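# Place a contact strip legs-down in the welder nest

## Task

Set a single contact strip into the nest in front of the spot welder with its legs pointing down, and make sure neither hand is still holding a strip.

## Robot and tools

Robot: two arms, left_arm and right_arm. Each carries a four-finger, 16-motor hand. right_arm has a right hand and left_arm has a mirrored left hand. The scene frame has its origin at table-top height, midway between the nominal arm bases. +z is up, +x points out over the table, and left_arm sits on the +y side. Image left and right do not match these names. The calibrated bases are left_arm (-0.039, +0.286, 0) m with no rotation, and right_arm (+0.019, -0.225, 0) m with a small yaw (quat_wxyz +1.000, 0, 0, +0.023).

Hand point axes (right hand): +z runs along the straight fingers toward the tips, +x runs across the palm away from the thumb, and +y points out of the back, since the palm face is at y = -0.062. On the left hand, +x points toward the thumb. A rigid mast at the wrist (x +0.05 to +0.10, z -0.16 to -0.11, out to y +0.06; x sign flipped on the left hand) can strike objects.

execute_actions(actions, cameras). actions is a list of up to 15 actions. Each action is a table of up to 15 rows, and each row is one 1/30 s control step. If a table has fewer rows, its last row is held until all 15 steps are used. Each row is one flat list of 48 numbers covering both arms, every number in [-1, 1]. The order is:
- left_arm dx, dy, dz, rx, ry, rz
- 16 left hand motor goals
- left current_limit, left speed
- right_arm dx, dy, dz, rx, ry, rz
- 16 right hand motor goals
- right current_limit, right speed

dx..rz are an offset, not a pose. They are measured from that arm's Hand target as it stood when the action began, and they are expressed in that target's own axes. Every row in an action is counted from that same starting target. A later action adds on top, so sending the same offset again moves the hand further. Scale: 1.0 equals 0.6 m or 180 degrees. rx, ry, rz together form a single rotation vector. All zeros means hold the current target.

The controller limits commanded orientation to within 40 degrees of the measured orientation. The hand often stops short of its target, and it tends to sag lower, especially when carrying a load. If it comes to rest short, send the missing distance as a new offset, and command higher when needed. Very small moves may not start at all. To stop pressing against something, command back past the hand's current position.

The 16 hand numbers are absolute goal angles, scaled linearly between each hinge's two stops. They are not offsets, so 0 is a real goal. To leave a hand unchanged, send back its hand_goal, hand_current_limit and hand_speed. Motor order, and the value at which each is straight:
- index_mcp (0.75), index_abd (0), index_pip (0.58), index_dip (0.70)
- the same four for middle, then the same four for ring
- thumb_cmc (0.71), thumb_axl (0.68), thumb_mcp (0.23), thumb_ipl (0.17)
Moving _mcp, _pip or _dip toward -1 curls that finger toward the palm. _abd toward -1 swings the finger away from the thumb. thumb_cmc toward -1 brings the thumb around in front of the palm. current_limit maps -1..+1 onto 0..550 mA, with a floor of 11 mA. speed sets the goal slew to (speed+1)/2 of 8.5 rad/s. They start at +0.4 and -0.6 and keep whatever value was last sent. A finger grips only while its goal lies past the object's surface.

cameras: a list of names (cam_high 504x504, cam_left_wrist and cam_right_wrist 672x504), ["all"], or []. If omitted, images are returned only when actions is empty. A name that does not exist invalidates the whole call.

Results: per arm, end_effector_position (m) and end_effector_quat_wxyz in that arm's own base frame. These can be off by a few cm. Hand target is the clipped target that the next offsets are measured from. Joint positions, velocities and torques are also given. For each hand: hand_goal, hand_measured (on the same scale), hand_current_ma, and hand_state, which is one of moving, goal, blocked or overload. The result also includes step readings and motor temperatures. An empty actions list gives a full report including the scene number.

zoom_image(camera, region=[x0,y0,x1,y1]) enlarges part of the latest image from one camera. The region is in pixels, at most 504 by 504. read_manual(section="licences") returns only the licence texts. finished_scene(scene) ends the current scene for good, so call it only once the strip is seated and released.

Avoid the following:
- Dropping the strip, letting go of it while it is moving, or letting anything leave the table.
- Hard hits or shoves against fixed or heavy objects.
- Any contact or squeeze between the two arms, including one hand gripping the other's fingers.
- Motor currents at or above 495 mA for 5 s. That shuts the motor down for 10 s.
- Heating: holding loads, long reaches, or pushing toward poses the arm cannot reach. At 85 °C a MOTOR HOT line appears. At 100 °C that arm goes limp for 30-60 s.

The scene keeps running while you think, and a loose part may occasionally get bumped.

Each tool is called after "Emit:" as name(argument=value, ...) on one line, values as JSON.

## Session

Scene 1 solved. Now scene 2.

Emit:
execute_actions(actions=[])

Emit:
zoom_image(camera="cam_high", region=[20, 90, 360, 400])

Scene clock: 0.00 s.
left_arm: end_effector_position=(+0.2956, -0.1056, +0.3327) hand_goal=(+0.754, +0.000, +0.576, +0.696, +0.754, +0.000, +0.576, +0.696, +0.754, +0.000, +0.576, +0.696, +0.714, +0.678, +0.226, +0.168) hand_measured=(+0.754, +0.000, +0.576, +0.696, +0.754, +0.000, +0.576, +0.696, +0.754, +0.000, +0.576, +0.696, +0.714, +0.678, +0.226, +0.168) hand_current_ma=(+0, +0, +0, +0, +0, +0, +0, +0, +0, +0, +0, +0, +0, +0, +0, +0) hand_state=(goal, goal, goal, goal, goal, goal, goal, goal, goal, goal, goal, goal, goal, goal, goal, goal) hand_current_limit=0.40 hand_speed=-0.60 end_effector_quat_wxyz=(+0.241, +0.427, +0.870, -0.047) | right_arm: end_effector_position=(+0.2045, -0.0277, +0.2282) hand_goal=(+0.754, +0.000, +0.576, +0.696, +0.754, +0.000, +0.576, +0.696, +0.754, +0.000, +0.576, +0.696, +0.714, +0.678, +0.226, +0.168) hand_measured=(+0.754, +0.000, +0.576, +0.696, +0.754, +0.000, +0.576, +0.696, +0.754, +0.000, +0.576, +0.696, +0.714, +0.678, +0.226, +0.168) hand_current_ma=(+0, +0, +0, +0, +0, +0, +0, +0, +0, +0, +0, +0, +0, +0, +0, +0) hand_state=(goal, goal, goal, goal, goal, goal, goal, goal, goal, goal, goal, goal, goal, goal, goal, goal) hand_current_limit=0.40 hand_speed=-0.60 end_effector_quat_wxyz=(+0.183, +0.254, +0.950, +0.013)
Joint positions: left_arm=[-0.617 0.816 1.074 -1.332 0.015 -1.278] | right_arm=[-0.747 0.483 0.684 -1.455 -0.19 -1.764]
Joint velocities: within noise
Joint torques (N m): no reading
Motor temperatures (°C): left_arm=[34 30 44 30 30 33] | right_arm=[32 31 43 33 34 33]
Heat: left arm: hottest elbow 44 °C; right arm: hottest elbow 43 °C.
Hand target: left_arm +0.2989, -0.1080, +0.3485; +0.259, +0.426, +0.866, -0.050 | right_arm +0.2082, -0.0310, +0.2423; +0.197, +0.252, +0.947, +0.005

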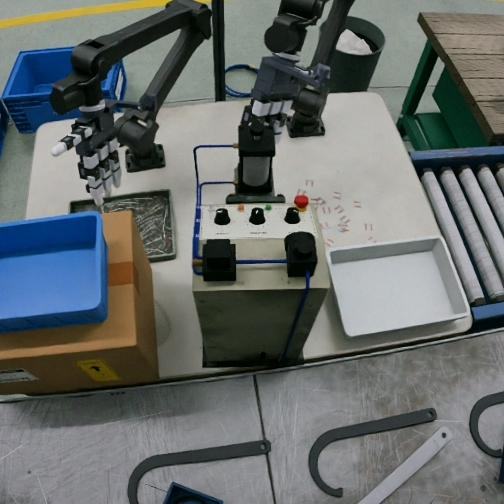

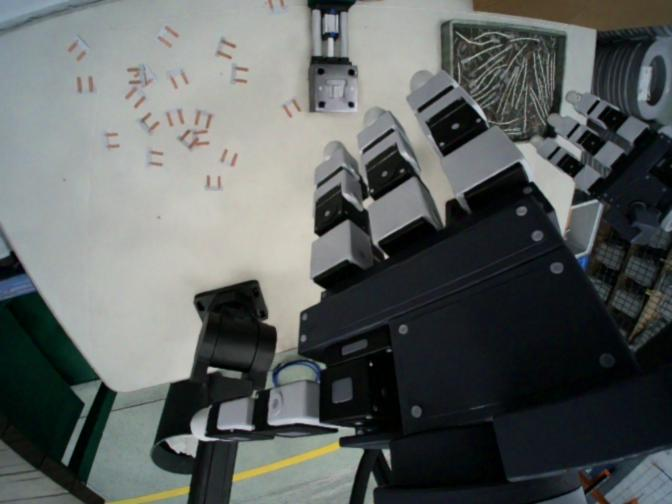

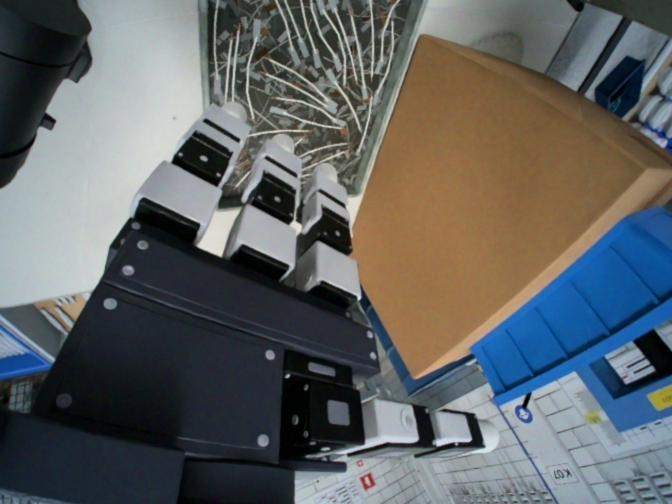

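Scaled by 1.482 from the camera's 504x504 image, which has a finer 720x720 frame.

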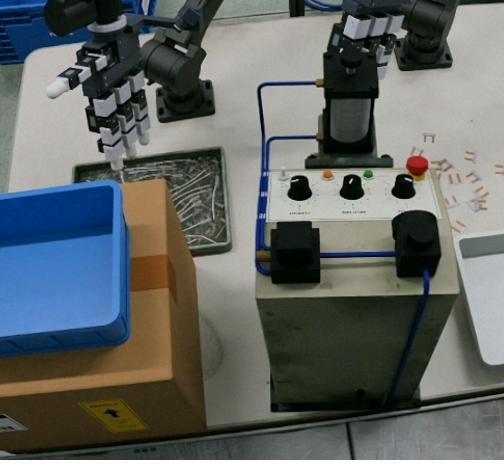

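Emit:
zoom_image(camera="cam_left_wrist", region=[60, 20, 260, 200])

Emit:
zoom_image(camera="cam_left_wrist", region=[250, 0, 410, 130])

Scaled by 2.520 from the camera's 672x504 image, which has a finer 960x720 frame.

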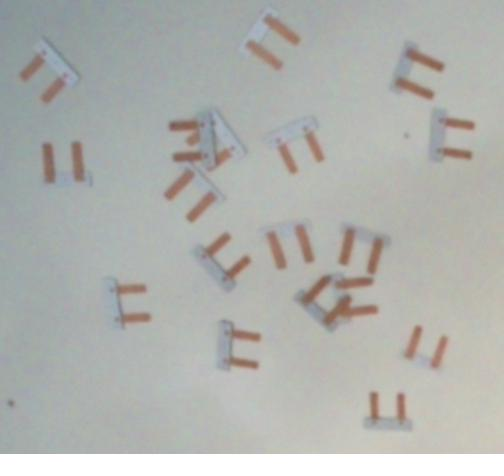

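Scaled by 3.150 from the camera's 672x504 image, which has a finer 960x720 frame.

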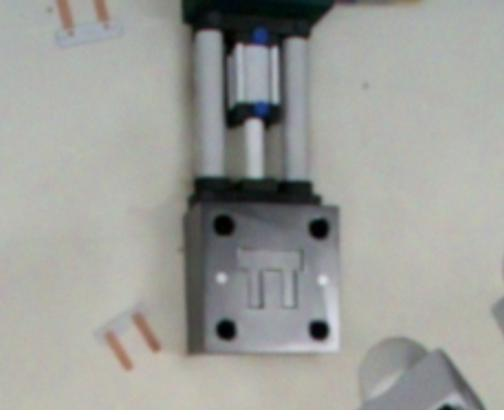

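Emit:
execute_actions(actions=[[[0.1025,0.0747,0.0113,-0.0055,0.0575,-0.0747,0.754,0.22,0.577,-0.609,0.754,-0.22,0.577,-0.609,-0.068,0,-0.95,0.262,0.714,0.678,0.226,0.168,0.2,-0.3,0,0,0,0,0,0,0.754,0,0.576,0.696,0.754,0,0.576,0.696,0.754,0,0.576,0.696,0.714,0.678,0.226,0.168,0.4,-0.6]],[[0.0865,0.1018,0.0357,-0.0055,0.0575,-0.0747,0.754,0.22,0.577,-0.609,0.754,-0.22,0.577,-0.609,-0.068,0,-0.95,0.262,0.714,0.678,0.226,0.168,0.2,-0.3,0,0,0,0,0,0,0.754,0,0.576,0.696,0.754,0,0.576,0.696,0.754,0,0.576,0.696,0.714,0.678,0.226,0.168,0.4,-0.6]],[[0.0542,0.117,0.05,-0.0055,0.0575,-0.0747,0.754,0.22,0.577,-0.609,0.754,-0.22,0.577,-0.609,-0.068,0,-0.95,0.262,0.714,0.678,0.226,0.168,0.2,-0.3,0,0,0,0,0,0,0.754,0,0.576,0.696,0.754,0,0.576,0.696,0.754,0,0.576,0.696,0.714,0.678,0.226,0.168,0.4,-0.6]],[[0.0123,0.108,0.0558,0,0,0,0.754,0.22,0.577,-0.609,0.754,-0.22,0.577,-0.609,-0.068,0,-0.95,0.262,0.714,0.678,0.226,0.168,0.2,-0.3,0,0,0,0,0,0,0.754,0,0.576,0.696,0.754,0,0.576,0.696,0.754,0,0.576,0.696,0.714,0.678,0.226,0.168,0.4,-0.6]]], cameras=["cam_left_wrist","cam_high"])

Scene clock: 174.17 s.
left_arm: end_effector_position=(+0.3108, +0.1730, +0.2067) hand_goal=(+0.754, +0.220, +0.578, -0.608, +0.754, -0.220, +0.578, -0.608, -0.068, +0.000, -0.950, +0.262, +0.714, +0.678, +0.226, +0.168) hand_measured=(+0.754, +0.218, +0.576, -0.604, +0.754, -0.216, +0.576, -0.604, -0.052, +0.000, -0.948, +0.264, +0.714, +0.678, +0.224, +0.168) hand_current_ma=(+0, +0, +0, +1, +0, +1, +0, +1, +11, +0, +1, +1, +0, +0, -1, +0) hand_state=(goal, goal, goal, goal, goal, goal, goal, goal, goal, goal, goal, goal, goal, goal, goal, goal) hand_current_limit=0.20 hand_speed=-0.30 end_effector_quat_wxyz=(-0.015, +0.092, +0.996, -0.004) | right_arm: end_effector_position=(+0.2045, -0.0277, +0.2282) hand_goal=(+0.754, +0.000, +0.576, +0.696, +0.754, +0.000, +0.576, +0.696, +0.754, +0.000, +0.576, +0.696, +0.714, +0.678, +0.226, +0.168) hand_measured=(+0.754, +0.000, +0.576, +0.696, +0.754, +0.000, +0.576, +0.696, +0.754, +0.000, +0.576, +0.696, +0.714, +0.678, +0.224, +0.168) hand_current_ma=(-1, +0, +1, +0, -1, +0, +1, +0, -1, +0, +1, +0, +0, -1, -5, -1) hand_state=(goal, goal, goal, goal, goal, goal, goal, goal, goal, goal, goal, goal, goal, goal, goal, goal) hand_current_limit=0.40 hand_speed=-0.60 end_effector_quat_wxyz=(+0.183, +0.254, +0.950, +0.013)
Joint positions: left_arm=[0.262 1.228 1.082 -1.455 -0.003 -1.125] | right_arm=[-0.747 0.483 0.684 -1.455 -0.19 -1.764]
Joint torques (N m): left_arm=[0.09 -6.42 9.4 0.47 -0.13 0.03] | right_arm=[0.5 0.73 12.52 0.88 -0.29 0.06]
Motor temperatures (°C): left_arm=[34 30 52 30 30 33] | right_arm=[32 31 56 33 34 33]
Heat: left arm: hottest elbow 52 °C; right arm: hottest elbow 56 °C.
Hand target: left_arm +0.3209, +0.1771, +0.2149; +0.000, +0.096, +0.995, +0.000 | right_arm +0.2082, -0.0310, +0.2423; +0.197, +0.252, +0.947, +0.005
Off the commanded pose: left_arm 0.014 m, 2 deg | right_arm 0.015 m, 2 deg.
Step readings (end_effector_position of left_arm | right_arm):
0: (+0.2956, -0.1056, +0.3327) | (+0.2045, -0.0277, +0.2282)
1: (+0.2956, -0.1056, +0.3327) | (+0.2045, -0.0277, +0.2282)
2: (+0.2950, -0.1041, +0.3313) | (+0.2045, -0.0277, +0.2282)
4: (+0.2934, -0.0897, +0.3252) | (+0.2045, -0.0277, +0.2282)
8: (+0.2965, -0.0516, +0.3109) | (+0.2045, -0.0277, +0.2282)
15: (+0.2997, -0.0393, +0.2999) | (+0.2045, -0.0277, +0.2282)
16: (+0.2993, -0.0392, +0.2997) | (+0.2045, -0.0277, +0.2282)
17: (+0.2983, -0.0369, +0.2985) | (+0.2045, -0.0277, +0.2282)
19: (+0.2963, -0.0197, +0.2931) | (+0.2045, -0.0277, +0.2282)
23: (+0.2979, +0.0222, +0.2765) | (+0.2045, -0.0277, +0.2282)
30: (+0.3023, +0.0353, +0.2622) | (+0.2045, -0.0277, +0.2282)
31: (+0.3021, +0.0355, +0.2621) | (+0.2045, -0.0277, +0.2282)
32: (+0.3014, +0.0378, +0.2615) | (+0.2045, -0.0277, +0.2282)
34: (+0.2990, +0.0543, +0.2577) | (+0.2045, -0.0277, +0.2282)
38: (+0.2979, +0.0957, +0.2373) | (+0.2045, -0.0277, +0.2282)
45: (+0.2998, +0.1090, +0.2182) | (+0.2045, -0.0277, +0.2282)
46: (+0.3002, +0.1092, +0.2190) | (+0.2045, -0.0277, +0.2282)
47: (+0.3008, +0.1107, +0.2191) | (+0.2045, -0.0277, +0.2282)
49: (+0.3035, +0.1228, +0.2188) | (+0.2045, -0.0277, +0.2282)
53: (+0.3027, +0.1596, +0.2170) | (+0.2045, -0.0277, +0.2282)
60: (+0.3082, +0.1729, +0.2078) | (+0.2045, -0.0277, +0.2282)
Images, in order (width x height): cam_high 504x504, cam_left_wrist 672x504.

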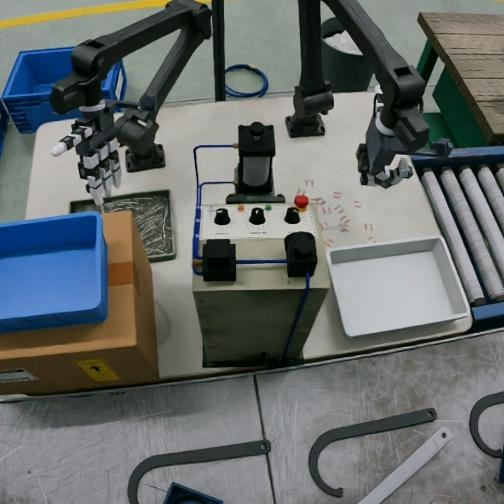

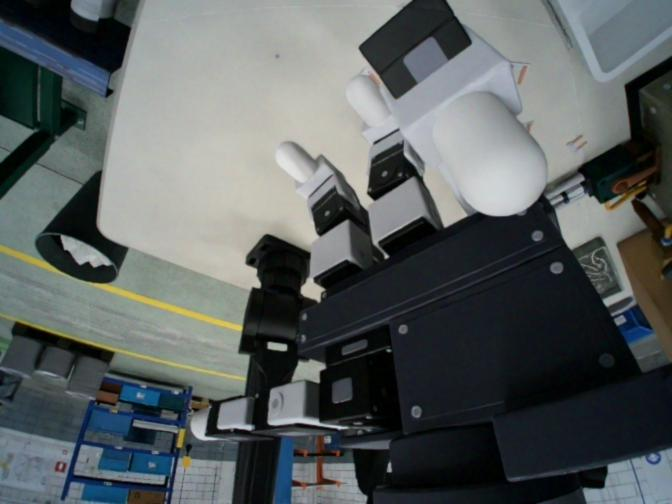

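Emit:
zoom_image(camera="cam_left_wrist", region=[260, 0, 600, 240])

Emit:
zoom_image(camera="cam_high", region=[280, 130, 420, 260])

Scaled by 1.482 from the camera's 672x504 image, which has a finer 960x720 frame.

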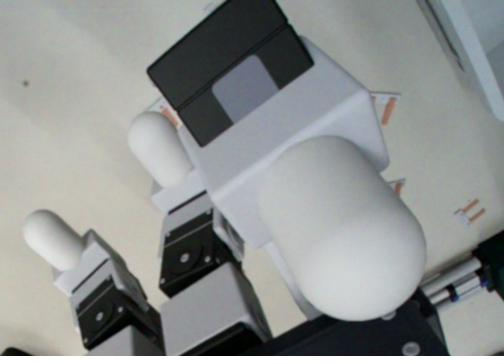

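Scaled by 3.600 from the camera's 504x504 image, which has a finer 720x720 frame.

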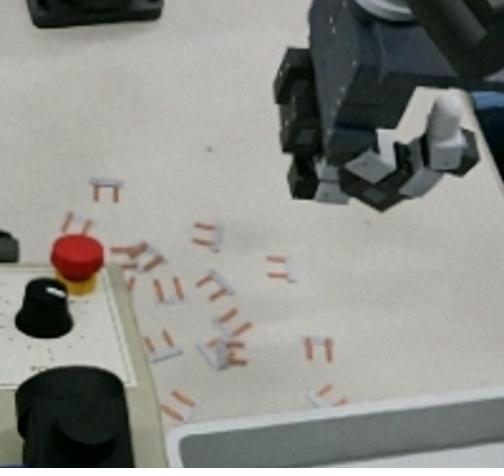

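Emit:
execute_actions(actions=[[[-0.0188,0.0079,0.05,0,0,0,0.754,0.22,0.577,-0.609,0.754,-0.22,0.577,-0.609,-0.068,0,-0.95,0.262,0.714,0.678,0.226,0.168,0.2,-0.3,0,0,0,0,0,0,0.754,0,0.576,0.696,0.754,0,0.576,0.696,0.754,0,0.576,0.696,0.714,0.678,0.226,0.168,0.4,-0.6]],[[-0.0188,0.0079,0.05,0,0,0,0.754,0.22,0.577,-0.609,0.754,-0.22,0.577,-0.609,-0.068,0,-0.95,0.262,0.714,0.678,0.226,0.168,0.2,-0.3,0,0,0,0,0,0,0.754,0,0.576,0.696,0.754,0,0.576,0.696,0.754,0,0.576,0.696,0.714,0.678,0.226,0.168,0.4,-0.6]]], cameras=["cam_left_wrist"])

Emit:
zoom_image(camera="cam_left_wrist", region=[270, 60, 430, 220])

Scene clock: 211.87 s.
left_arm: end_effector_position=(+0.3419, +0.1812, +0.1541) hand_goal=(+0.754, +0.220, +0.578, -0.608, +0.754, -0.220, +0.578, -0.608, -0.068, +0.000, -0.950, +0.262, +0.714, +0.678, +0.226, +0.168) hand_measured=(+0.754, +0.218, +0.576, -0.604, +0.754, -0.216, +0.576, -0.604, -0.052, +0.000, -0.948, +0.264, +0.714, +0.678, +0.224, +0.168) hand_current_ma=(+0, +0, +0, +1, +0, +1, +0, +1, +11, +0, +1, +1, +0, +0, -1, +0) hand_state=(goal, goal, goal, goal, goal, goal, goal, goal, goal, goal, goal, goal, goal, goal, goal, goal) hand_current_limit=0.20 hand_speed=-0.30 end_effector_quat_wxyz=(-0.006, +0.092, +0.996, -0.001) | right_arm: end_effector_position=(+0.2045, -0.0277, +0.2282) hand_goal=(+0.754, +0.000, +0.576, +0.696, +0.754, +0.000, +0.576, +0.696, +0.754, +0.000, +0.576, +0.696, +0.714, +0.678, +0.226, +0.168) hand_measured=(+0.754, +0.000, +0.576, +0.696, +0.754, +0.000, +0.576, +0.696, +0.754, +0.000, +0.576, +0.696, +0.714, +0.678, +0.224, +0.168) hand_current_ma=(-1, +0, +1, +0, -1, +0, +1, +0, -1, +0, +1, +0, +0, -1, -5, -1) hand_state=(goal, goal, goal, goal, goal, goal, goal, goal, goal, goal, goal, goal, goal, goal, goal, goal) hand_current_limit=0.40 hand_speed=-0.60 end_effector_quat_wxyz=(+0.183, +0.254, +0.950, +0.013)
Joint positions: left_arm=[0.262 1.334 1.034 -1.283 -0.002 -1.124] | right_arm=[-0.747 0.483 0.684 -1.455 -0.19 -1.764]
Joint torques (N m): left_arm=[-0.15 -7.77 7.17 0.54 -0.15 0.02] | right_arm=[-0.15 0.32 12.44 0.84 -0.31 0.04]
Motor temperatures (°C): left_arm=[34 30 51 30 30 33] | right_arm=[32 31 57 33 34 33]
Heat: left arm: hottest elbow 51 °C; right arm: hottest elbow 57 °C.
Hand target: left_arm +0.3448, +0.1822, +0.1549; +0.000, +0.096, +0.995, +0.000 | right_arm +0.2082, -0.0310, +0.2423; +0.197, +0.252, +0.947, +0.005
Off the commanded pose: left_arm 0.003 m, 1 deg | right_arm 0.015 m, 2 deg.
Step readings (end_effector_position of left_arm | right_arm):
0: (+0.3108, +0.1730, +0.2067) | (+0.2045, -0.0277, +0.2282)
1: (+0.3109, +0.1731, +0.2067) | (+0.2045, -0.0277, +0.2282)
2: (+0.3123, +0.1734, +0.2066) | (+0.2045, -0.0277, +0.2282)
4: (+0.3189, +0.1751, +0.2049) | (+0.2045, -0.0277, +0.2282)
8: (+0.3288, +0.1777, +0.1956) | (+0.2045, -0.0277, +0.2282)
15: (+0.3299, +0.1780, +0.1851) | (+0.2045, -0.0277, +0.2282)
16: (+0.3302, +0.1780, +0.1852) | (+0.2045, -0.0277, +0.2282)
17: (+0.3314, +0.1784, +0.1845) | (+0.2045, -0.0277, +0.2282)
19: (+0.3354, +0.1794, +0.1804) | (+0.2045, -0.0277, +0.2282)
23: (+0.3399, +0.1806, +0.1653) | (+0.2045, -0.0277, +0.2282)
30: (+0.3415, +0.1811, +0.1541) | (+0.2045, -0.0277, +0.2282)
Images, in order (width x height): cam_left_wrist 672x504.

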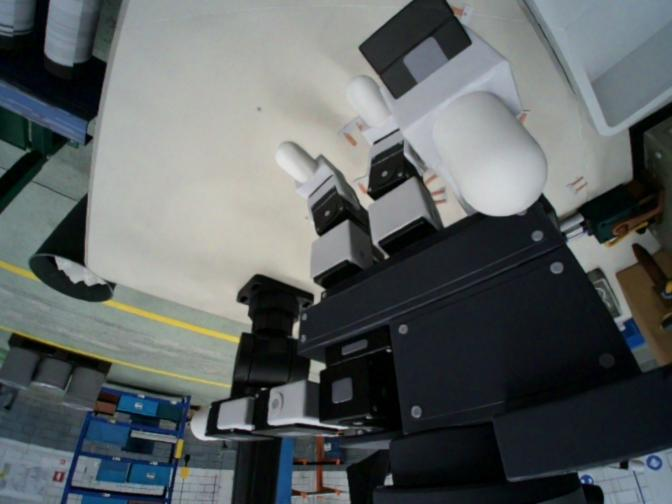

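Scaled by 3.150 from the camera's 672x504 image, which has a finer 960x720 frame.

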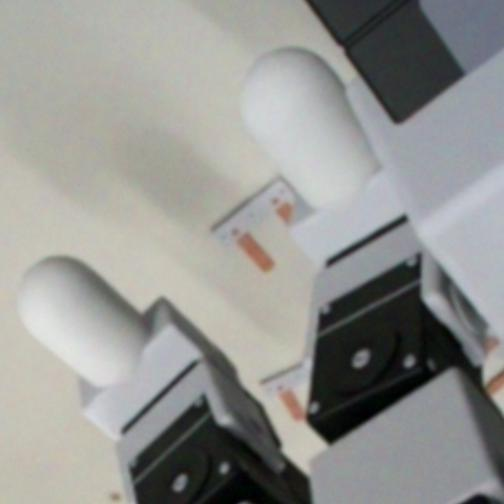

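Emit:
zoom_image(camera="cam_left_wrist", region=[320, 100, 380, 160])

Scaled by 8.400 from the camera's 672x504 image, which has a finer 960x720 frame.

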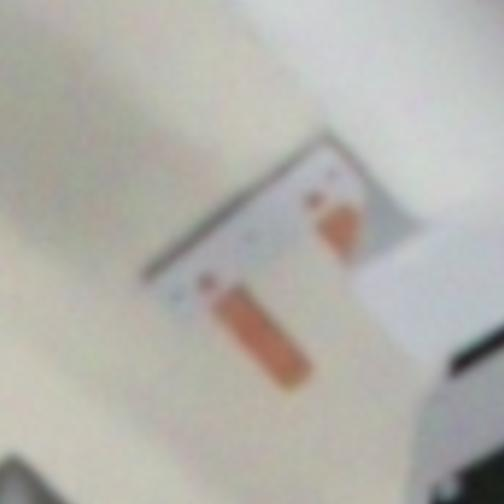

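Emit:
execute_actions(actions=[[[0.0064,-0.0075,0.0492,0,0,0,0.754,0.22,0.577,-0.609,0.754,-0.22,0.577,-0.609,-0.068,0,-0.95,0.262,0.714,0.678,0.226,0.168,0.2,-0.3,0,0,0,0,0,0,0.754,0,0.576,0.696,0.754,0,0.576,0.696,0.754,0,0.576,0.696,0.714,0.678,0.226,0.168,0.4,-0.6]],[[0.0064,-0.0075,0.0492,0,0,0,0.754,0.22,0.577,-0.609,0.754,-0.22,0.577,-0.609,-0.068,0,-0.95,0.262,0.714,0.678,0.226,0.168,0.2,-0.3,0,0,0,0,0,0,0.754,0,0.576,0.696,0.754,0,0.576,0.696,0.754,0,0.576,0.696,0.714,0.678,0.226,0.168,0.4,-0.6]]], cameras=["cam_left_wrist"])

Emit:
zoom_image(camera="cam_left_wrist", region=[310, 110, 390, 190])

Scene clock: 232.77 s.
left_arm: end_effector_position=(+0.3320, +0.1784, +0.0967) hand_goal=(+0.754, +0.220, +0.578, -0.608, +0.754, -0.220, +0.578, -0.608, -0.068, +0.000, -0.950, +0.262, +0.714, +0.678, +0.226, +0.168) hand_measured=(+0.754, +0.218, +0.576, -0.606, +0.754, -0.216, +0.576, -0.604, -0.052, +0.000, -0.948, +0.264, +0.714, +0.678, +0.224, +0.168) hand_current_ma=(+0, +0, +0, +1, +0, +1, +0, +1, +11, +0, +1, +1, +0, +0, -1, +0) hand_state=(goal, goal, goal, goal, goal, goal, goal, goal, goal, goal, goal, goal, goal, goal, goal, goal) hand_current_limit=0.20 hand_speed=-0.30 end_effector_quat_wxyz=(-0.004, +0.092, +0.996, -0.001) | right_arm: end_effector_position=(+0.2045, -0.0277, +0.2282) hand_goal=(+0.754, +0.000, +0.576, +0.696, +0.754, +0.000, +0.576, +0.696, +0.754, +0.000, +0.576, +0.696, +0.714, +0.678, +0.226, +0.168) hand_measured=(+0.754, +0.000, +0.576, +0.696, +0.754, +0.000, +0.576, +0.696, +0.754, +0.000, +0.576, +0.696, +0.714, +0.678, +0.224, +0.168) hand_current_ma=(-1, +0, +1, +0, -1, +0, +1, +0, -1, +0, +1, +0, +0, -1, -5, -1) hand_state=(goal, goal, goal, goal, goal, goal, goal, goal, goal, goal, goal, goal, goal, goal, goal, goal) hand_current_limit=0.40 hand_speed=-0.60 end_effector_quat_wxyz=(+0.183, +0.254, +0.950, +0.013)
Joint positions: left_arm=[0.262 1.365 0.901 -1.115 -0.002 -1.124] | right_arm=[-0.747 0.483 0.684 -1.455 -0.19 -1.764]
Joint torques (N m): left_arm=[-1.08 -7.59 6.67 0.54 -0.15 -0.12] | right_arm=[-0.32 0.38 12.52 0.75 -0.31 0.06]
Motor temperatures (°C): left_arm=[34 31 50 30 30 33] | right_arm=[32 31 57 33 34 33]
Heat: left arm: hottest elbow 50 °C; right arm: hottest elbow 57 °C.
Hand target: left_arm +0.3355, +0.1748, +0.0960; +0.000, +0.096, +0.995, +0.000 | right_arm +0.2082, -0.0310, +0.2423; +0.197, +0.252, +0.947, +0.005
Off the commanded pose: left_arm 0.005 m, 1 deg | right_arm 0.015 m, 2 deg.
Step readings (end_effector_position of left_arm | right_arm):
0: (+0.3419, +0.1812, +0.1541) | (+0.2045, -0.0277, +0.2282)
1: (+0.3419, +0.1812, +0.1540) | (+0.2045, -0.0277, +0.2282)
2: (+0.3424, +0.1813, +0.1528) | (+0.2045, -0.0277, +0.2282)
4: (+0.3430, +0.1814, +0.1468) | (+0.2045, -0.0277, +0.2282)
8: (+0.3364, +0.1796, +0.1322) | (+0.2045, -0.0277, +0.2282)
15: (+0.3370, +0.1798, +0.1270) | (+0.2045, -0.0277, +0.2282)
16: (+0.3371, +0.1798, +0.1267) | (+0.2045, -0.0277, +0.2282)
17: (+0.3376, +0.1800, +0.1256) | (+0.2045, -0.0277, +0.2282)
19: (+0.3380, +0.1801, +0.1197) | (+0.2045, -0.0277, +0.2282)
23: (+0.3316, +0.1783, +0.1041) | (+0.2045, -0.0277, +0.2282)
30: (+0.3315, +0.1783, +0.0967) | (+0.2045, -0.0277, +0.2282)
Images, in order (width x height): cam_left_wrist 672x504.

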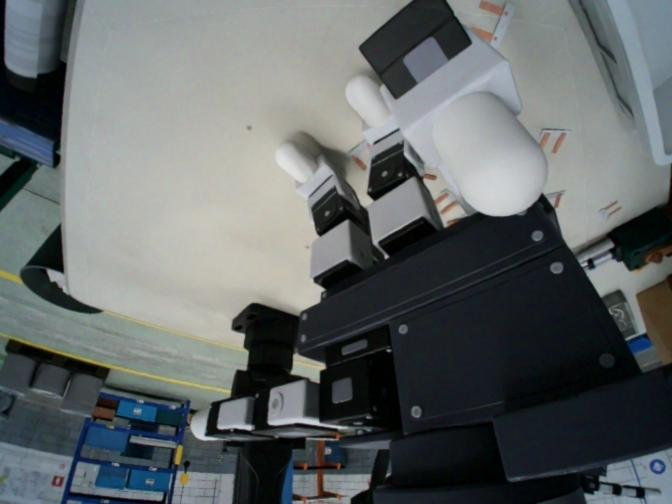

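Scaled by 6.300 from the camera's 672x504 image, which has a finer 960x720 frame.

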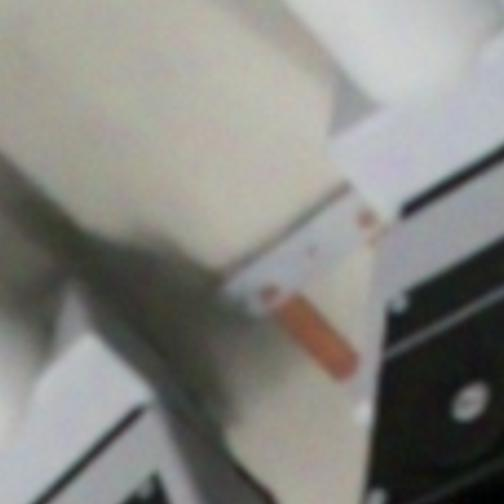

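Emit:
execute_actions(actions=[], cameras=["cam_left_wrist"])

Emit:
zoom_image(camera="cam_left_wrist", region=[290, 100, 430, 200])

Scene clock: 259.10 s.
left_arm: end_effector_position=(+0.3320, +0.1784, +0.0967) hand_goal=(+0.754, +0.220, +0.578, -0.608, +0.754, -0.220, +0.578, -0.608, -0.068, +0.000, -0.950, +0.262, +0.714, +0.678, +0.226, +0.168) hand_measured=(+0.754, +0.218, +0.576, -0.606, +0.754, -0.216, +0.576, -0.604, -0.052, +0.000, -0.948, +0.264, +0.714, +0.678, +0.224, +0.168) hand_current_ma=(+0, +0, +0, +1, +0, +1, +0, +1, +11, +0, +1, +1, +0, +0, -1, +0) hand_state=(goal, goal, goal, goal, goal, goal, goal, goal, goal, goal, goal, goal, goal, goal, goal, goal) hand_current_limit=0.20 hand_speed=-0.30 end_effector_quat_wxyz=(-0.004, +0.092, +0.996, -0.001) | right_arm: end_effector_position=(+0.2045, -0.0277, +0.2282) hand_goal=(+0.754, +0.000, +0.576, +0.696, +0.754, +0.000, +0.576, +0.696, +0.754, +0.000, +0.576, +0.696, +0.714, +0.678, +0.226, +0.168) hand_measured=(+0.754, +0.000, +0.576, +0.696, +0.754, +0.000, +0.576, +0.696, +0.754, +0.000, +0.576, +0.696, +0.714, +0.678, +0.224, +0.168) hand_current_ma=(-1, +0, +1, +0, -1, +0, +1, +0, -1, +0, +1, +0, +0, -1, -5, -1) hand_state=(goal, goal, goal, goal, goal, goal, goal, goal, goal, goal, goal, goal, goal, goal, goal, goal) hand_current_limit=0.40 hand_speed=-0.60 end_effector_quat_wxyz=(+0.183, +0.254, +0.950, +0.013)
Joint positions: left_arm=[0.262 1.365 0.901 -1.115 -0.002 -1.124] | right_arm=[-0.747 0.483 0.684 -1.455 -0.19 -1.764]
Joint velocities: within noise
Joint torques (N m): left_arm=[-1.08 -7.53 6.67 0.53 -0.15 -0.12] | right_arm=[0.15 0.97 12.51 0.8 -0.28 0.1]
Motor temperatures (°C): left_arm=[34 31 48 30 30 33] | right_arm=[32 31 57 33 34 33]
Heat: left arm: hottest elbow 48 °C; right arm: hottest elbow 57 °C.
Hand target: left_arm +0.3355, +0.1748, +0.0960; +0.000, +0.096, +0.995, +0.000 | right_arm +0.2082, -0.0310, +0.2423; +0.197, +0.252, +0.947, +0.005
Off the commanded pose: left_arm 0.005 m, 1 deg | right_arm 0.015 m, 2 deg.
Images, in order (width x height): cam_left_wrist 672x504.

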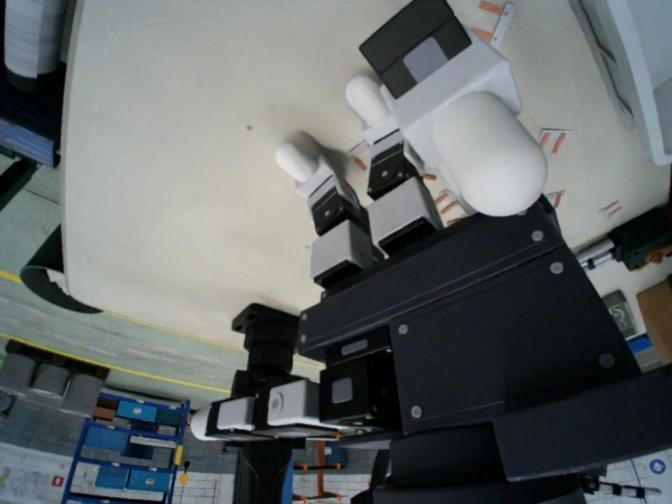

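Scaled by 3.600 from the camera's 672x504 image, which has a finer 960x720 frame.

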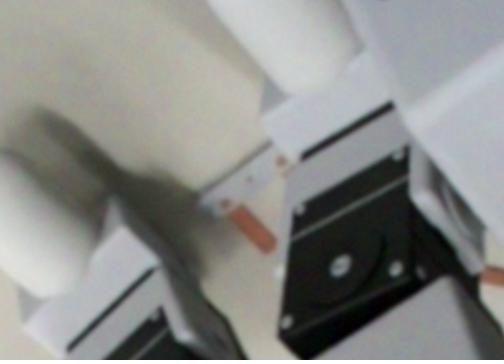

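Emit:
execute_actions(actions=[[[0,-0.008,0.008,0,0,0,0.754,0.22,0.577,-0.609,0.754,-0.22,0.577,-0.609,-0.068,0,-0.95,0.262,0.714,0.678,0.226,0.168,0.2,-0.3,0,0,0,0,0,0,0.754,0,0.576,0.696,0.754,0,0.576,0.696,0.754,0,0.576,0.696,0.714,0.678,0.226,0.168,0.4,-0.6]],[[0,-0.002,0.006,0,0,0,0.754,0.22,0.577,-0.609,0.754,-0.22,0.577,-0.609,-0.068,0,-0.95,0.262,0.714,0.678,0.226,0.168,0.2,-0.3,0,0,0,0,0,0,0.754,0,0.576,0.696,0.754,0,0.576,0.696,0.754,0,0.576,0.696,0.714,0.678,0.226,0.168,0.4,-0.6]]], cameras=["cam_left_wrist"])

Emit:
zoom_image(camera="cam_left_wrist", region=[290, 100, 430, 200])

Scene clock: 293.50 s.
left_arm: end_effector_position=(+0.3326, +0.1733, +0.0908) hand_goal=(+0.754, +0.220, +0.578, -0.608, +0.754, -0.220, +0.578, -0.608, -0.068, +0.000, -0.950, +0.262, +0.714, +0.678, +0.226, +0.168) hand_measured=(+0.754, +0.218, +0.576, -0.606, +0.754, -0.216, +0.576, -0.604, -0.052, +0.000, -0.948, +0.264, +0.714, +0.678, +0.224, +0.168) hand_current_ma=(+0, +0, +0, +1, +0, +1, +0, +1, +11, +0, +1, +1, +0, +0, -1, +0) hand_state=(goal, goal, goal, goal, goal, goal, goal, goal, goal, goal, goal, goal, goal, goal, goal, goal) hand_current_limit=0.20 hand_speed=-0.30 end_effector_quat_wxyz=(+0.000, +0.096, +0.995, +0.001) | right_arm: end_effector_position=(+0.2045, -0.0277, +0.2282) hand_goal=(+0.754, +0.000, +0.576, +0.696, +0.754, +0.000, +0.576, +0.696, +0.754, +0.000, +0.576, +0.696, +0.714, +0.678, +0.226, +0.168) hand_measured=(+0.754, +0.000, +0.576, +0.696, +0.754, +0.000, +0.576, +0.696, +0.754, +0.000, +0.576, +0.696, +0.714, +0.678, +0.224, +0.168) hand_current_ma=(-1, +0, +1, +0, -1, +0, +1, +0, -1, +0, +1, +0, +0, -1, -5, -1) hand_state=(goal, goal, goal, goal, goal, goal, goal, goal, goal, goal, goal, goal, goal, goal, goal, goal) hand_current_limit=0.40 hand_speed=-0.60 end_effector_quat_wxyz=(+0.183, +0.254, +0.950, +0.013)
Joint positions: left_arm=[0.248 1.365 0.884 -1.09 -0.001 -1.131] | right_arm=[-0.747 0.483 0.684 -1.455 -0.19 -1.764]
Joint torques (N m): left_arm=[-1.2 -7.12 6.41 0.55 -0.16 -0.21] | right_arm=[0.5 0.67 12.37 0.75 -0.3 0.09]
Motor temperatures (°C): left_arm=[34 31 47 30 30 33] | right_arm=[32 31 57 33 34 33]
Heat: left arm: hottest elbow 47 °C; right arm: hottest elbow 57 °C.
Hand target: left_arm +0.3343, +0.1689, +0.0875; +0.000, +0.096, +0.995, +0.000 | right_arm +0.2082, -0.0310, +0.2423; +0.197, +0.252, +0.947, +0.005
Off the commanded pose: left_arm 0.006 m, 0 deg | right_arm 0.015 m, 2 deg.
Step readings (end_effector_position of left_arm | right_arm):
0: (+0.3320, +0.1784, +0.0967) | (+0.2045, -0.0277, +0.2282)
1: (+0.3320, +0.1784, +0.0967) | (+0.2045, -0.0277, +0.2282)
2: (+0.3324, +0.1783, +0.0968) | (+0.2045, -0.0277, +0.2282)
4: (+0.3332, +0.1775, +0.0961) | (+0.2045, -0.0277, +0.2282)
8: (+0.3329, +0.1752, +0.0939) | (+0.2045, -0.0277, +0.2282)
15: (+0.3330, +0.1742, +0.0933) | (+0.2045, -0.0277, +0.2282)
16: (+0.3329, +0.1742, +0.0933) | (+0.2045, -0.0277, +0.2282)
17: (+0.3331, +0.1743, +0.0933) | (+0.2045, -0.0277, +0.2282)
19: (+0.3336, +0.1742, +0.0929) | (+0.2045, -0.0277, +0.2282)
23: (+0.3329, +0.1736, +0.0914) | (+0.2045, -0.0277, +0.2282)
30: (+0.3327, +0.1733, +0.0908) | (+0.2045, -0.0277, +0.2282)
Images, in order (width x height): cam_left_wrist 672x504.

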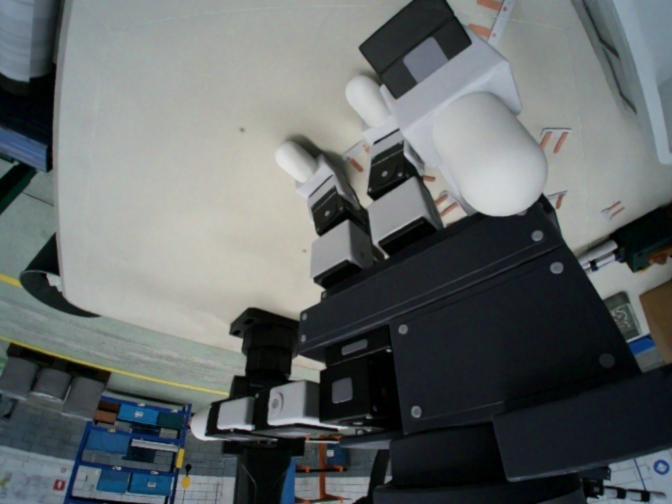

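Scaled by 3.600 from the camera's 672x504 image, which has a finer 960x720 frame.

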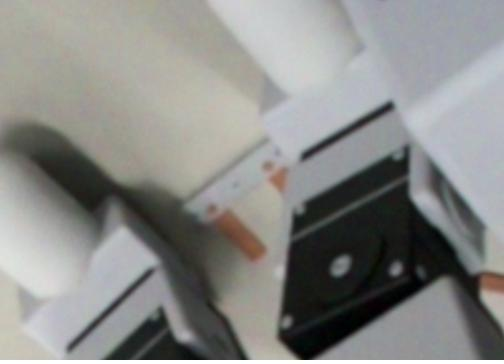

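Emit:
execute_actions(actions=[[[0,0.003,0.008,0,0,0,0.754,0.22,0.577,-0.609,0.754,-0.22,0.577,-0.609,-0.068,0,-0.95,0.262,0.714,0.678,0.226,0.168,0.2,-0.3,0,0,0,0,0,0,0.754,0,0.576,0.696,0.754,0,0.576,0.696,0.754,0,0.576,0.696,0.714,0.678,0.226,0.168,0.4,-0.6]],[[0,0,0.005,0,0,0,0.754,0.22,0.577,-0.609,0.754,-0.22,0.577,-0.609,-0.068,0,-0.95,0.262,0.714,0.678,0.226,0.168,0.2,-0.3,0,0,0,0,0,0,0.754,0,0.576,0.696,0.754,0,0.576,0.696,0.754,0,0.576,0.696,0.714,0.678,0.226,0.168,0.4,-0.6]]], cameras=["cam_left_wrist"])

Emit:
zoom_image(camera="cam_left_wrist", region=[290, 100, 430, 200])

Scene clock: 307.83 s.
left_arm: end_effector_position=(+0.3353, +0.1740, +0.0882) hand_goal=(+0.754, +0.220, +0.578, -0.608, +0.754, -0.220, +0.578, -0.608, -0.068, +0.000, -0.950, +0.262, +0.714, +0.678, +0.226, +0.168) hand_measured=(+0.752, +0.222, +0.576, -0.610, +0.754, -0.216, +0.576, -0.606, -0.052, +0.000, -0.948, +0.264, +0.714, +0.678, +0.224, +0.168) hand_current_ma=(+0, +0, +0, +0, +0, +1, +0, +0, +11, +0, +1, +1, +0, +0, -1, +0) hand_state=(goal, goal, goal, goal, goal, goal, goal, goal, goal, goal, goal, goal, goal, goal, goal, goal) hand_current_limit=0.20 hand_speed=-0.30 end_effector_quat_wxyz=(+0.003, +0.096, +0.995, +0.002) | right_arm: end_effector_position=(+0.2045, -0.0277, +0.2282) hand_goal=(+0.754, +0.000, +0.576, +0.696, +0.754, +0.000, +0.576, +0.696, +0.754, +0.000, +0.576, +0.696, +0.714, +0.678, +0.226, +0.168) hand_measured=(+0.754, +0.000, +0.576, +0.696, +0.754, +0.000, +0.576, +0.696, +0.754, +0.000, +0.576, +0.696, +0.714, +0.678, +0.224, +0.168) hand_current_ma=(-1, +0, +1, +0, -1, +0, +1, +0, -1, +0, +1, +0, +0, -1, -5, -1) hand_state=(goal, goal, goal, goal, goal, goal, goal, goal, goal, goal, goal, goal, goal, goal, goal, goal) hand_current_limit=0.40 hand_speed=-0.60 end_effector_quat_wxyz=(+0.183, +0.254, +0.950, +0.013)
Joint positions: left_arm=[0.248 1.371 0.882 -1.075 -0.001 -1.131] | right_arm=[-0.747 0.483 0.684 -1.455 -0.19 -1.764]
Joint torques (N m): left_arm=[-0.85 -6.77 5.74 0.91 -0.16 -0.15] | right_arm=[-0.38 0.03 12.46 0.69 -0.29 0.14]
Motor temperatures (°C): left_arm=[34 31 47 30 30 33] | right_arm=[32 31 57 33 34 33]
Heat: left arm: hottest elbow 47 °C; right arm: hottest elbow 57 °C.
Hand target: left_arm +0.3349, +0.1707, +0.0798; +0.000, +0.096, +0.995, +0.000 | right_arm +0.2082, -0.0310, +0.2423; +0.197, +0.252, +0.947, +0.005
Off the commanded pose: left_arm 0.009 m, 0 deg | right_arm 0.015 m, 2 deg.
Step readings (end_effector_position of left_arm | right_arm):
0: (+0.3326, +0.1733, +0.0908) | (+0.2045, -0.0277, +0.2282)
1: (+0.3327, +0.1733, +0.0909) | (+0.2045, -0.0277, +0.2282)
2: (+0.3329, +0.1734, +0.0907) | (+0.2045, -0.0277, +0.2282)
4: (+0.3339, +0.1737, +0.0904) | (+0.2045, -0.0277, +0.2282)
8: (+0.3347, +0.1738, +0.0881) | (+0.2045, -0.0277, +0.2282)
15: (+0.3348, +0.1739, +0.0882) | (+0.2045, -0.0277, +0.2282)
16: (+0.3348, +0.1739, +0.0882) | (+0.2045, -0.0277, +0.2282)
17: (+0.3348, +0.1739, +0.0882) | (+0.2045, -0.0277, +0.2282)
19: (+0.3350, +0.1739, +0.0882) | (+0.2045, -0.0277, +0.2282)
23: (+0.3352, +0.1740, +0.0882) | (+0.2045, -0.0277, +0.2282)
30: (+0.3353, +0.1740, +0.0882) | (+0.2045, -0.0277, +0.2282)
Images, in order (width x height): cam_left_wrist 672x504.

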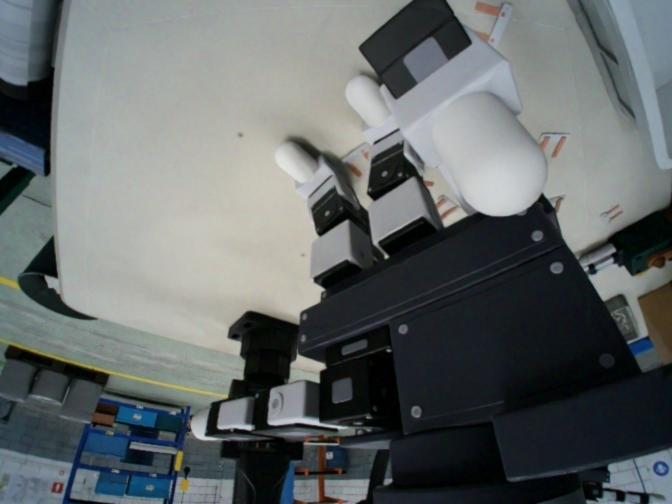

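Scaled by 3.600 from the camera's 672x504 image, which has a finer 960x720 frame.

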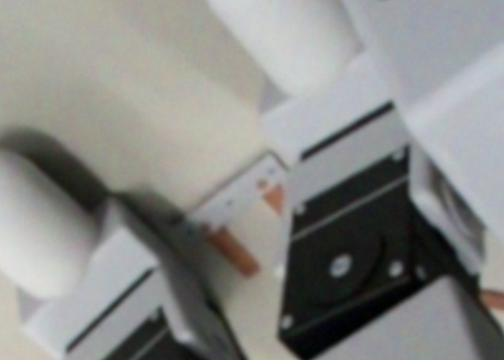

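Emit:
zoom_image(camera="cam_left_wrist", region=[310, 130, 380, 190])

Scaled by 7.200 from the camera's 672x504 image, which has a finer 960x720 frame.

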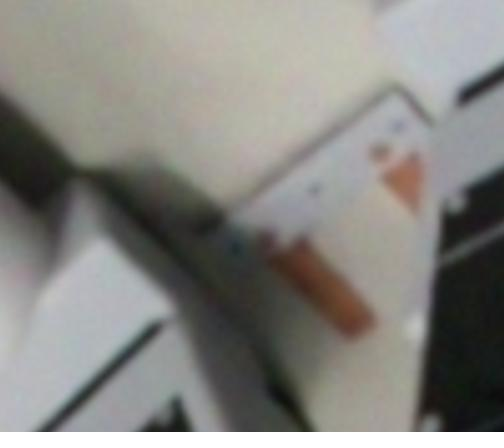

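Emit:
execute_actions(actions=[[[0,0,-0.005,0,0,0,0.754,0.15,0.577,-0.609,0.754,-0.15,0.577,-0.609,-0.068,0,-0.95,0.262,0.714,0.678,0.226,0.168,0.2,-0.7,0,0,0,0,0,0,0.754,0,0.576,0.696,0.754,0,0.576,0.696,0.754,0,0.576,0.696,0.714,0.678,0.226,0.168,0.4,-0.6]]], cameras=["cam_left_wrist"])

Emit:
zoom_image(camera="cam_left_wrist", region=[310, 110, 410, 190])

Scene clock: 338.27 s.
left_arm: end_effector_position=(+0.3352, +0.1740, +0.0881) hand_goal=(+0.754, +0.150, +0.578, -0.608, +0.754, -0.150, +0.578, -0.608, -0.068, +0.000, -0.950, +0.262, +0.714, +0.678, +0.226, +0.168) hand_measured=(+0.752, +0.154, +0.576, -0.610, +0.754, -0.152, +0.576, -0.606, -0.052, +0.000, -0.948, +0.264, +0.714, +0.678, +0.224, +0.168) hand_current_ma=(+0, +1, +0, +0, +0, +0, +0, +0, +11, +0, +1, +1, +0, +0, -1, +0) hand_state=(goal, goal, goal, goal, goal, goal, goal, goal, goal, goal, goal, goal, goal, goal, goal, goal) hand_current_limit=0.20 hand_speed=-0.70 end_effector_quat_wxyz=(+0.003, +0.096, +0.995, +0.002) | right_arm: end_effector_position=(+0.2045, -0.0277, +0.2282) hand_goal=(+0.754, +0.000, +0.576, +0.696, +0.754, +0.000, +0.576, +0.696, +0.754, +0.000, +0.576, +0.696, +0.714, +0.678, +0.226, +0.168) hand_measured=(+0.754, +0.000, +0.576, +0.696, +0.754, +0.000, +0.576, +0.696, +0.754, +0.000, +0.576, +0.696, +0.714, +0.678, +0.224, +0.168) hand_current_ma=(-1, +0, +1, +0, -1, +0, +1, +0, -1, +0, +1, +0, +0, -1, -5, -1) hand_state=(goal, goal, goal, goal, goal, goal, goal, goal, goal, goal, goal, goal, goal, goal, goal, goal) hand_current_limit=0.40 hand_speed=-0.60 end_effector_quat_wxyz=(+0.183, +0.254, +0.950, +0.013)
Joint positions: left_arm=[0.248 1.372 0.882 -1.075 -0.001 -1.131] | right_arm=[-0.747 0.483 0.684 -1.455 -0.19 -1.764]
Joint torques (N m): left_arm=[-0.85 -7.06 6.11 0.54 -0.16 -0.16] | right_arm=[-0.44 0.73 12.55 0.66 -0.31 0.07]
Motor temperatures (°C): left_arm=[34 31 47 30 30 33] | right_arm=[32 31 58 33 34 33]
Heat: left arm: hottest elbow 47 °C; right arm: hottest elbow 58 °C.
Hand target: left_arm +0.3348, +0.1707, +0.0827; +0.000, +0.096, +0.995, +0.000 | right_arm +0.2082, -0.0310, +0.2423; +0.197, +0.252, +0.947, +0.005
Off the commanded pose: left_arm 0.006 m, 0 deg | right_arm 0.015 m, 2 deg.
Step readings (end_effector_position of left_arm | right_arm):
0: (+0.3353, +0.1740, +0.0882) | (+0.2045, -0.0277, +0.2282)
1: (+0.3353, +0.1740, +0.0882) | (+0.2045, -0.0277, +0.2282)
2: (+0.3353, +0.1740, +0.0882) | (+0.2045, -0.0277, +0.2282)
4: (+0.3353, +0.1740, +0.0882) | (+0.2045, -0.0277, +0.2282)
8: (+0.3352, +0.1740, +0.0881) | (+0.2045, -0.0277, +0.2282)
15: (+0.3352, +0.1740, +0.0881) | (+0.2045, -0.0277, +0.2282)
Images, in order (width x height): cam_left_wrist 672x504.

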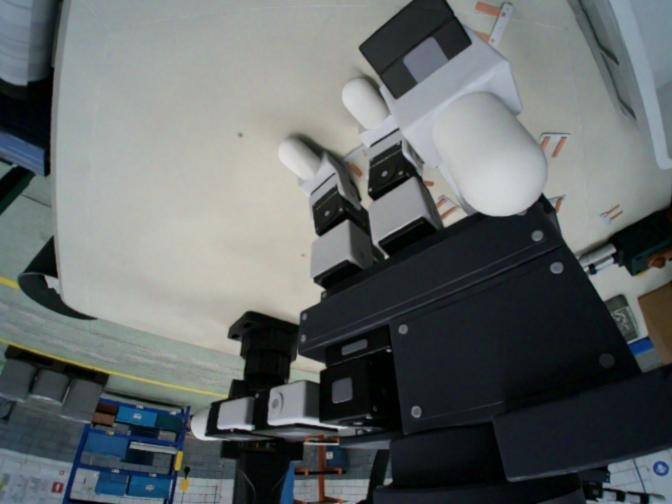

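Scaled by 5.040 from the camera's 672x504 image, which has a finer 960x720 frame.

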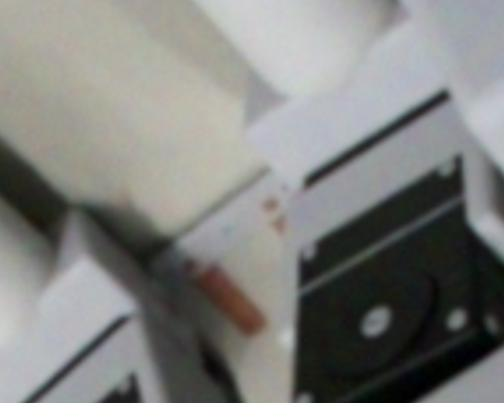

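Emit:
execute_actions(actions=[[[0,0,0,0,0,0,0.754,0.12,0.577,-0.609,0.754,-0.12,0.577,-0.609,-0.068,0,-0.95,0.262,0.714,0.678,0.226,0.168,0.2,-0.7,0,0,0,0,0,0,0.754,0,0.576,0.696,0.754,0,0.576,0.696,0.754,0,0.576,0.696,0.714,0.678,0.226,0.168,0.4,-0.6]],[[0,0,0,0,0,0,0.754,0.09,0.577,-0.609,0.754,-0.09,0.577,-0.609,-0.068,0,-0.95,0.262,0.714,0.678,0.226,0.168,0.2,-0.7,0,0,0,0,0,0,0.754,0,0.576,0.696,0.754,0,0.576,0.696,0.754,0,0.576,0.696,0.714,0.678,0.226,0.168,0.4,-0.6]]], cameras=["cam_left_wrist"])

Emit:
zoom_image(camera="cam_left_wrist", region=[310, 110, 410, 190])

Scene clock: 346.97 s.
left_arm: end_effector_position=(+0.3352, +0.1740, +0.0878) hand_goal=(+0.754, +0.090, +0.578, -0.608, +0.754, -0.090, +0.578, -0.608, -0.068, +0.000, -0.950, +0.262, +0.714, +0.678, +0.226, +0.168) hand_measured=(+0.752, +0.112, +0.576, -0.610, +0.754, -0.110, +0.576, -0.606, -0.052, +0.000, -0.948, +0.264, +0.714, +0.678, +0.224, +0.168) hand_current_ma=(+0, +14, +0, +0, +0, -12, +0, +0, +11, +0, +1, +1, +0, +0, -1, +0) hand_state=(goal, blocked, goal, goal, goal, goal, goal, goal, goal, goal, goal, goal, goal, goal, goal, goal) hand_current_limit=0.20 hand_speed=-0.70 end_effector_quat_wxyz=(+0.002, +0.096, +0.995, +0.002) | right_arm: end_effector_position=(+0.2045, -0.0277, +0.2282) hand_goal=(+0.754, +0.000, +0.576, +0.696, +0.754, +0.000, +0.576, +0.696, +0.754, +0.000, +0.576, +0.696, +0.714, +0.678, +0.226, +0.168) hand_measured=(+0.754, +0.000, +0.576, +0.696, +0.754, +0.000, +0.576, +0.696, +0.754, +0.000, +0.576, +0.696, +0.714, +0.678, +0.224, +0.168) hand_current_ma=(-1, +0, +1, +0, -1, +0, +1, +0, -1, +0, +1, +0, +0, -1, -5, -1) hand_state=(goal, goal, goal, goal, goal, goal, goal, goal, goal, goal, goal, goal, goal, goal, goal, goal) hand_current_limit=0.40 hand_speed=-0.60 end_effector_quat_wxyz=(+0.183, +0.254, +0.950, +0.013)
Joint positions: left_arm=[0.248 1.373 0.882 -1.075 -0.001 -1.131] | right_arm=[-0.747 0.483 0.684 -1.455 -0.19 -1.764]
Joint torques (N m): left_arm=[-0.79 -7.12 6.11 0.54 -0.16 -0.15] | right_arm=[-0.26 0.5 12.42 0.62 -0.32 0.09]
Motor temperatures (°C): left_arm=[34 31 47 30 30 33] | right_arm=[32 31 58 33 34 33]
Heat: left arm: hottest elbow 47 °C; right arm: hottest elbow 58 °C.
Hand target: left_arm +0.3348, +0.1707, +0.0827; +0.000, +0.096, +0.995, +0.000 | right_arm +0.2082, -0.0310, +0.2423; +0.197, +0.252, +0.947, +0.005
Off the commanded pose: left_arm 0.006 m, 0 deg | right_arm 0.015 m, 2 deg.
Step readings (end_effector_position of left_arm | right_arm):
0: (+0.3352, +0.1740, +0.0881) | (+0.2045, -0.0277, +0.2282)
1: (+0.3352, +0.1740, +0.0881) | (+0.2045, -0.0277, +0.2282)
2: (+0.3352, +0.1740, +0.0881) | (+0.2045, -0.0277, +0.2282)
4: (+0.3352, +0.1740, +0.0879) | (+0.2045, -0.0277, +0.2282)
8: (+0.3352, +0.1740, +0.0879) | (+0.2045, -0.0277, +0.2282)
15: (+0.3352, +0.1740, +0.0879) | (+0.2045, -0.0277, +0.2282)
16: (+0.3352, +0.1740, +0.0879) | (+0.2045, -0.0277, +0.2282)
17: (+0.3352, +0.1740, +0.0879) | (+0.2045, -0.0277, +0.2282)
19: (+0.3352, +0.1740, +0.0878) | (+0.2045, -0.0277, +0.2282)
23: (+0.3352, +0.1740, +0.0878) | (+0.2045, -0.0277, +0.2282)
30: (+0.3352, +0.1740, +0.0878) | (+0.2045, -0.0277, +0.2282)
Images, in order (width x height): cam_left_wrist 672x504.

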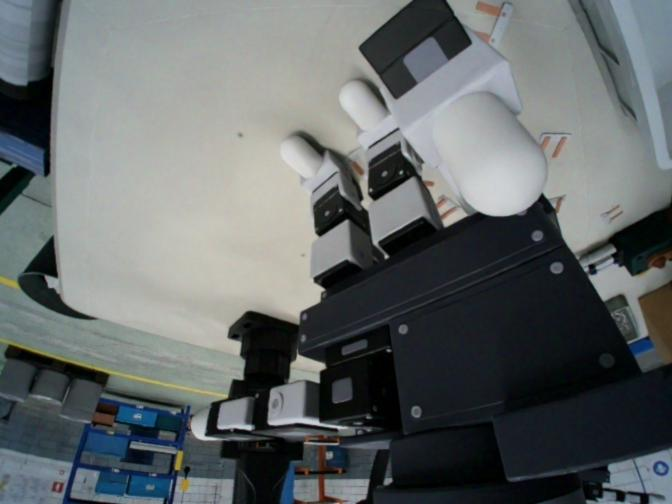

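Scaled by 5.040 from the camera's 672x504 image, which has a finer 960x720 frame.

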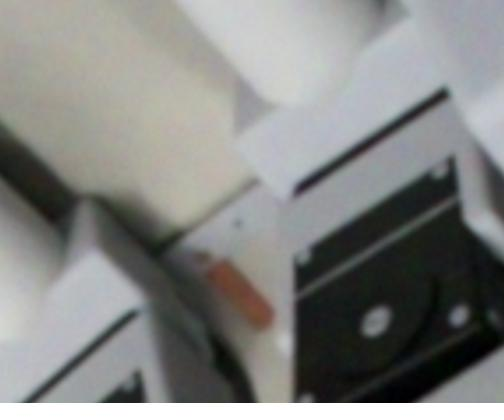

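Emit:
execute_actions(actions=[[[0,0,0,0,0,0,0.754,0.05,0.577,-0.609,0.754,-0.05,0.577,-0.609,-0.068,0,-0.95,0.262,0.714,0.678,0.226,0.168,0.2,-0.7,0,0,0,0,0,0,0.754,0,0.576,0.696,0.754,0,0.576,0.696,0.754,0,0.576,0.696,0.714,0.678,0.226,0.168,0.4,-0.6]],[[0,0,-0.0167,0,0,0,0.754,0.05,0.577,-0.609,0.754,-0.05,0.577,-0.609,-0.068,0,-0.95,0.262,0.714,0.678,0.226,0.168,0.2,-0.7,0,0,0,0,0,0,0.754,0,0.576,0.696,0.754,0,0.576,0.696,0.754,0,0.576,0.696,0.714,0.678,0.226,0.168,0.4,-0.6]],[[0,0,-0.0167,0,0,0,0.754,0.05,0.577,-0.609,0.754,-0.05,0.577,-0.609,-0.068,0,-0.95,0.262,0.714,0.678,0.226,0.168,0.2,-0.7,0,0,0,0,0,0,0.754,0,0.576,0.696,0.754,0,0.576,0.696,0.754,0,0.576,0.696,0.714,0.678,0.226,0.168,0.4,-0.6]]], cameras=["cam_left_wrist"])

Emit:
zoom_image(camera="cam_left_wrist", region=[310, 110, 410, 190])

Scene clock: 354.83 s.
left_arm: end_effector_position=(+0.3256, +0.1715, +0.0888) hand_goal=(+0.754, +0.050, +0.578, -0.608, +0.754, -0.050, +0.578, -0.608, -0.068, +0.000, -0.950, +0.262, +0.714, +0.678, +0.226, +0.168) hand_measured=(+0.752, +0.110, +0.576, -0.610, +0.754, -0.106, +0.576, -0.606, -0.052, +0.000, -0.948, +0.264, +0.714, +0.678, +0.224, +0.168) hand_current_ma=(+0, +77, +0, +0, +0, -67, +0, +0, +11, +0, +1, +1, +0, +0, -1, +0) hand_state=(goal, blocked, goal, goal, goal, blocked, goal, goal, goal, goal, goal, goal, goal, goal, goal, goal) hand_current_limit=0.20 hand_speed=-0.70 end_effector_quat_wxyz=(-0.015, +0.096, +0.995, -0.005) | right_arm: end_effector_position=(+0.2045, -0.0277, +0.2282) hand_goal=(+0.754, +0.000, +0.576, +0.696, +0.754, +0.000, +0.576, +0.696, +0.754, +0.000, +0.576, +0.696, +0.714, +0.678, +0.226, +0.168) hand_measured=(+0.754, +0.000, +0.576, +0.696, +0.754, +0.000, +0.576, +0.696, +0.754, +0.000, +0.576, +0.696, +0.714, +0.678, +0.224, +0.168) hand_current_ma=(-1, +0, +1, +0, -1, +0, +1, +0, -1, +0, +1, +0, +0, -1, -5, -1) hand_state=(goal, goal, goal, goal, goal, goal, goal, goal, goal, goal, goal, goal, goal, goal, goal, goal) hand_current_limit=0.40 hand_speed=-0.60 end_effector_quat_wxyz=(+0.183, +0.254, +0.950, +0.013)
Joint positions: left_arm=[0.248 1.368 0.882 -1.115 -0.001 -1.131] | right_arm=[-0.747 0.483 0.684 -1.455 -0.19 -1.764]
Joint torques (N m): left_arm=[-0.85 -8.59 8.59 -0.34 -0.15 -0.16] | right_arm=[0.62 0.73 12.31 0.87 -0.29 0.1]
Motor temperatures (°C): left_arm=[34 31 47 30 30 33] | right_arm=[32 31 58 33 34 33]
Heat: left arm: hottest elbow 47 °C; right arm: hottest elbow 58 °C.
Hand target: left_arm +0.3349, +0.1707, +0.1028; +0.000, +0.096, +0.995, +0.000 | right_arm +0.2082, -0.0310, +0.2423; +0.197, +0.252, +0.947, +0.005
Off the commanded pose: left_arm 0.017 m, 2 deg | right_arm 0.015 m, 2 deg.
Step readings (end_effector_position of left_arm | right_arm):
0: (+0.3352, +0.1740, +0.0878) | (+0.2045, -0.0277, +0.2282)
1: (+0.3352, +0.1740, +0.0878) | (+0.2045, -0.0277, +0.2282)
2: (+0.3352, +0.1740, +0.0878) | (+0.2045, -0.0277, +0.2282)
4: (+0.3352, +0.1740, +0.0878) | (+0.2045, -0.0277, +0.2282)
8: (+0.3352, +0.1740, +0.0878) | (+0.2045, -0.0277, +0.2282)
15: (+0.3352, +0.1740, +0.0878) | (+0.2045, -0.0277, +0.2282)
16: (+0.3352, +0.1740, +0.0878) | (+0.2045, -0.0277, +0.2282)
17: (+0.3352, +0.1740, +0.0878) | (+0.2045, -0.0277, +0.2282)
19: (+0.3351, +0.1739, +0.0878) | (+0.2045, -0.0277, +0.2282)
23: (+0.3335, +0.1735, +0.0877) | (+0.2045, -0.0277, +0.2282)
30: (+0.3325, +0.1733, +0.0876) | (+0.2045, -0.0277, +0.2282)
31: (+0.3325, +0.1733, +0.0876) | (+0.2045, -0.0277, +0.2282)
32: (+0.3320, +0.1732, +0.0876) | (+0.2045, -0.0277, +0.2282)
34: (+0.3297, +0.1726, +0.0875) | (+0.2045, -0.0277, +0.2282)
38: (+0.3266, +0.1718, +0.0877) | (+0.2045, -0.0277, +0.2282)
45: (+0.3257, +0.1716, +0.0888) | (+0.2045, -0.0277, +0.2282)
Images, in order (width x height): cam_left_wrist 672x504.

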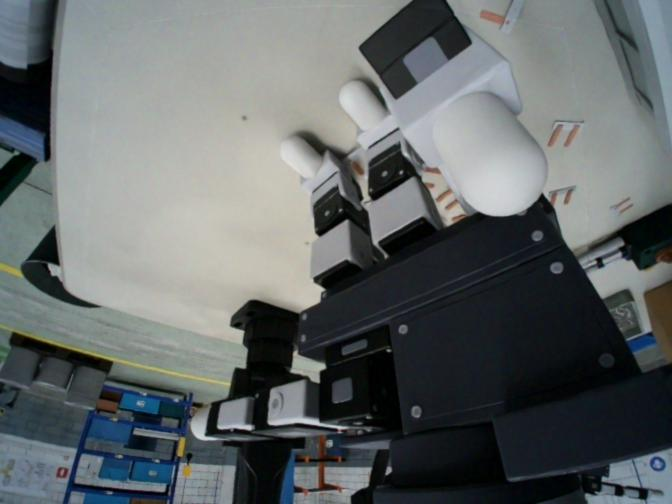

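Scaled by 5.040 from the camera's 672x504 image, which has a finer 960x720 frame.

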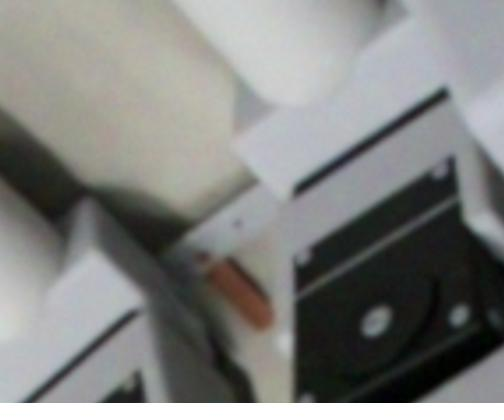

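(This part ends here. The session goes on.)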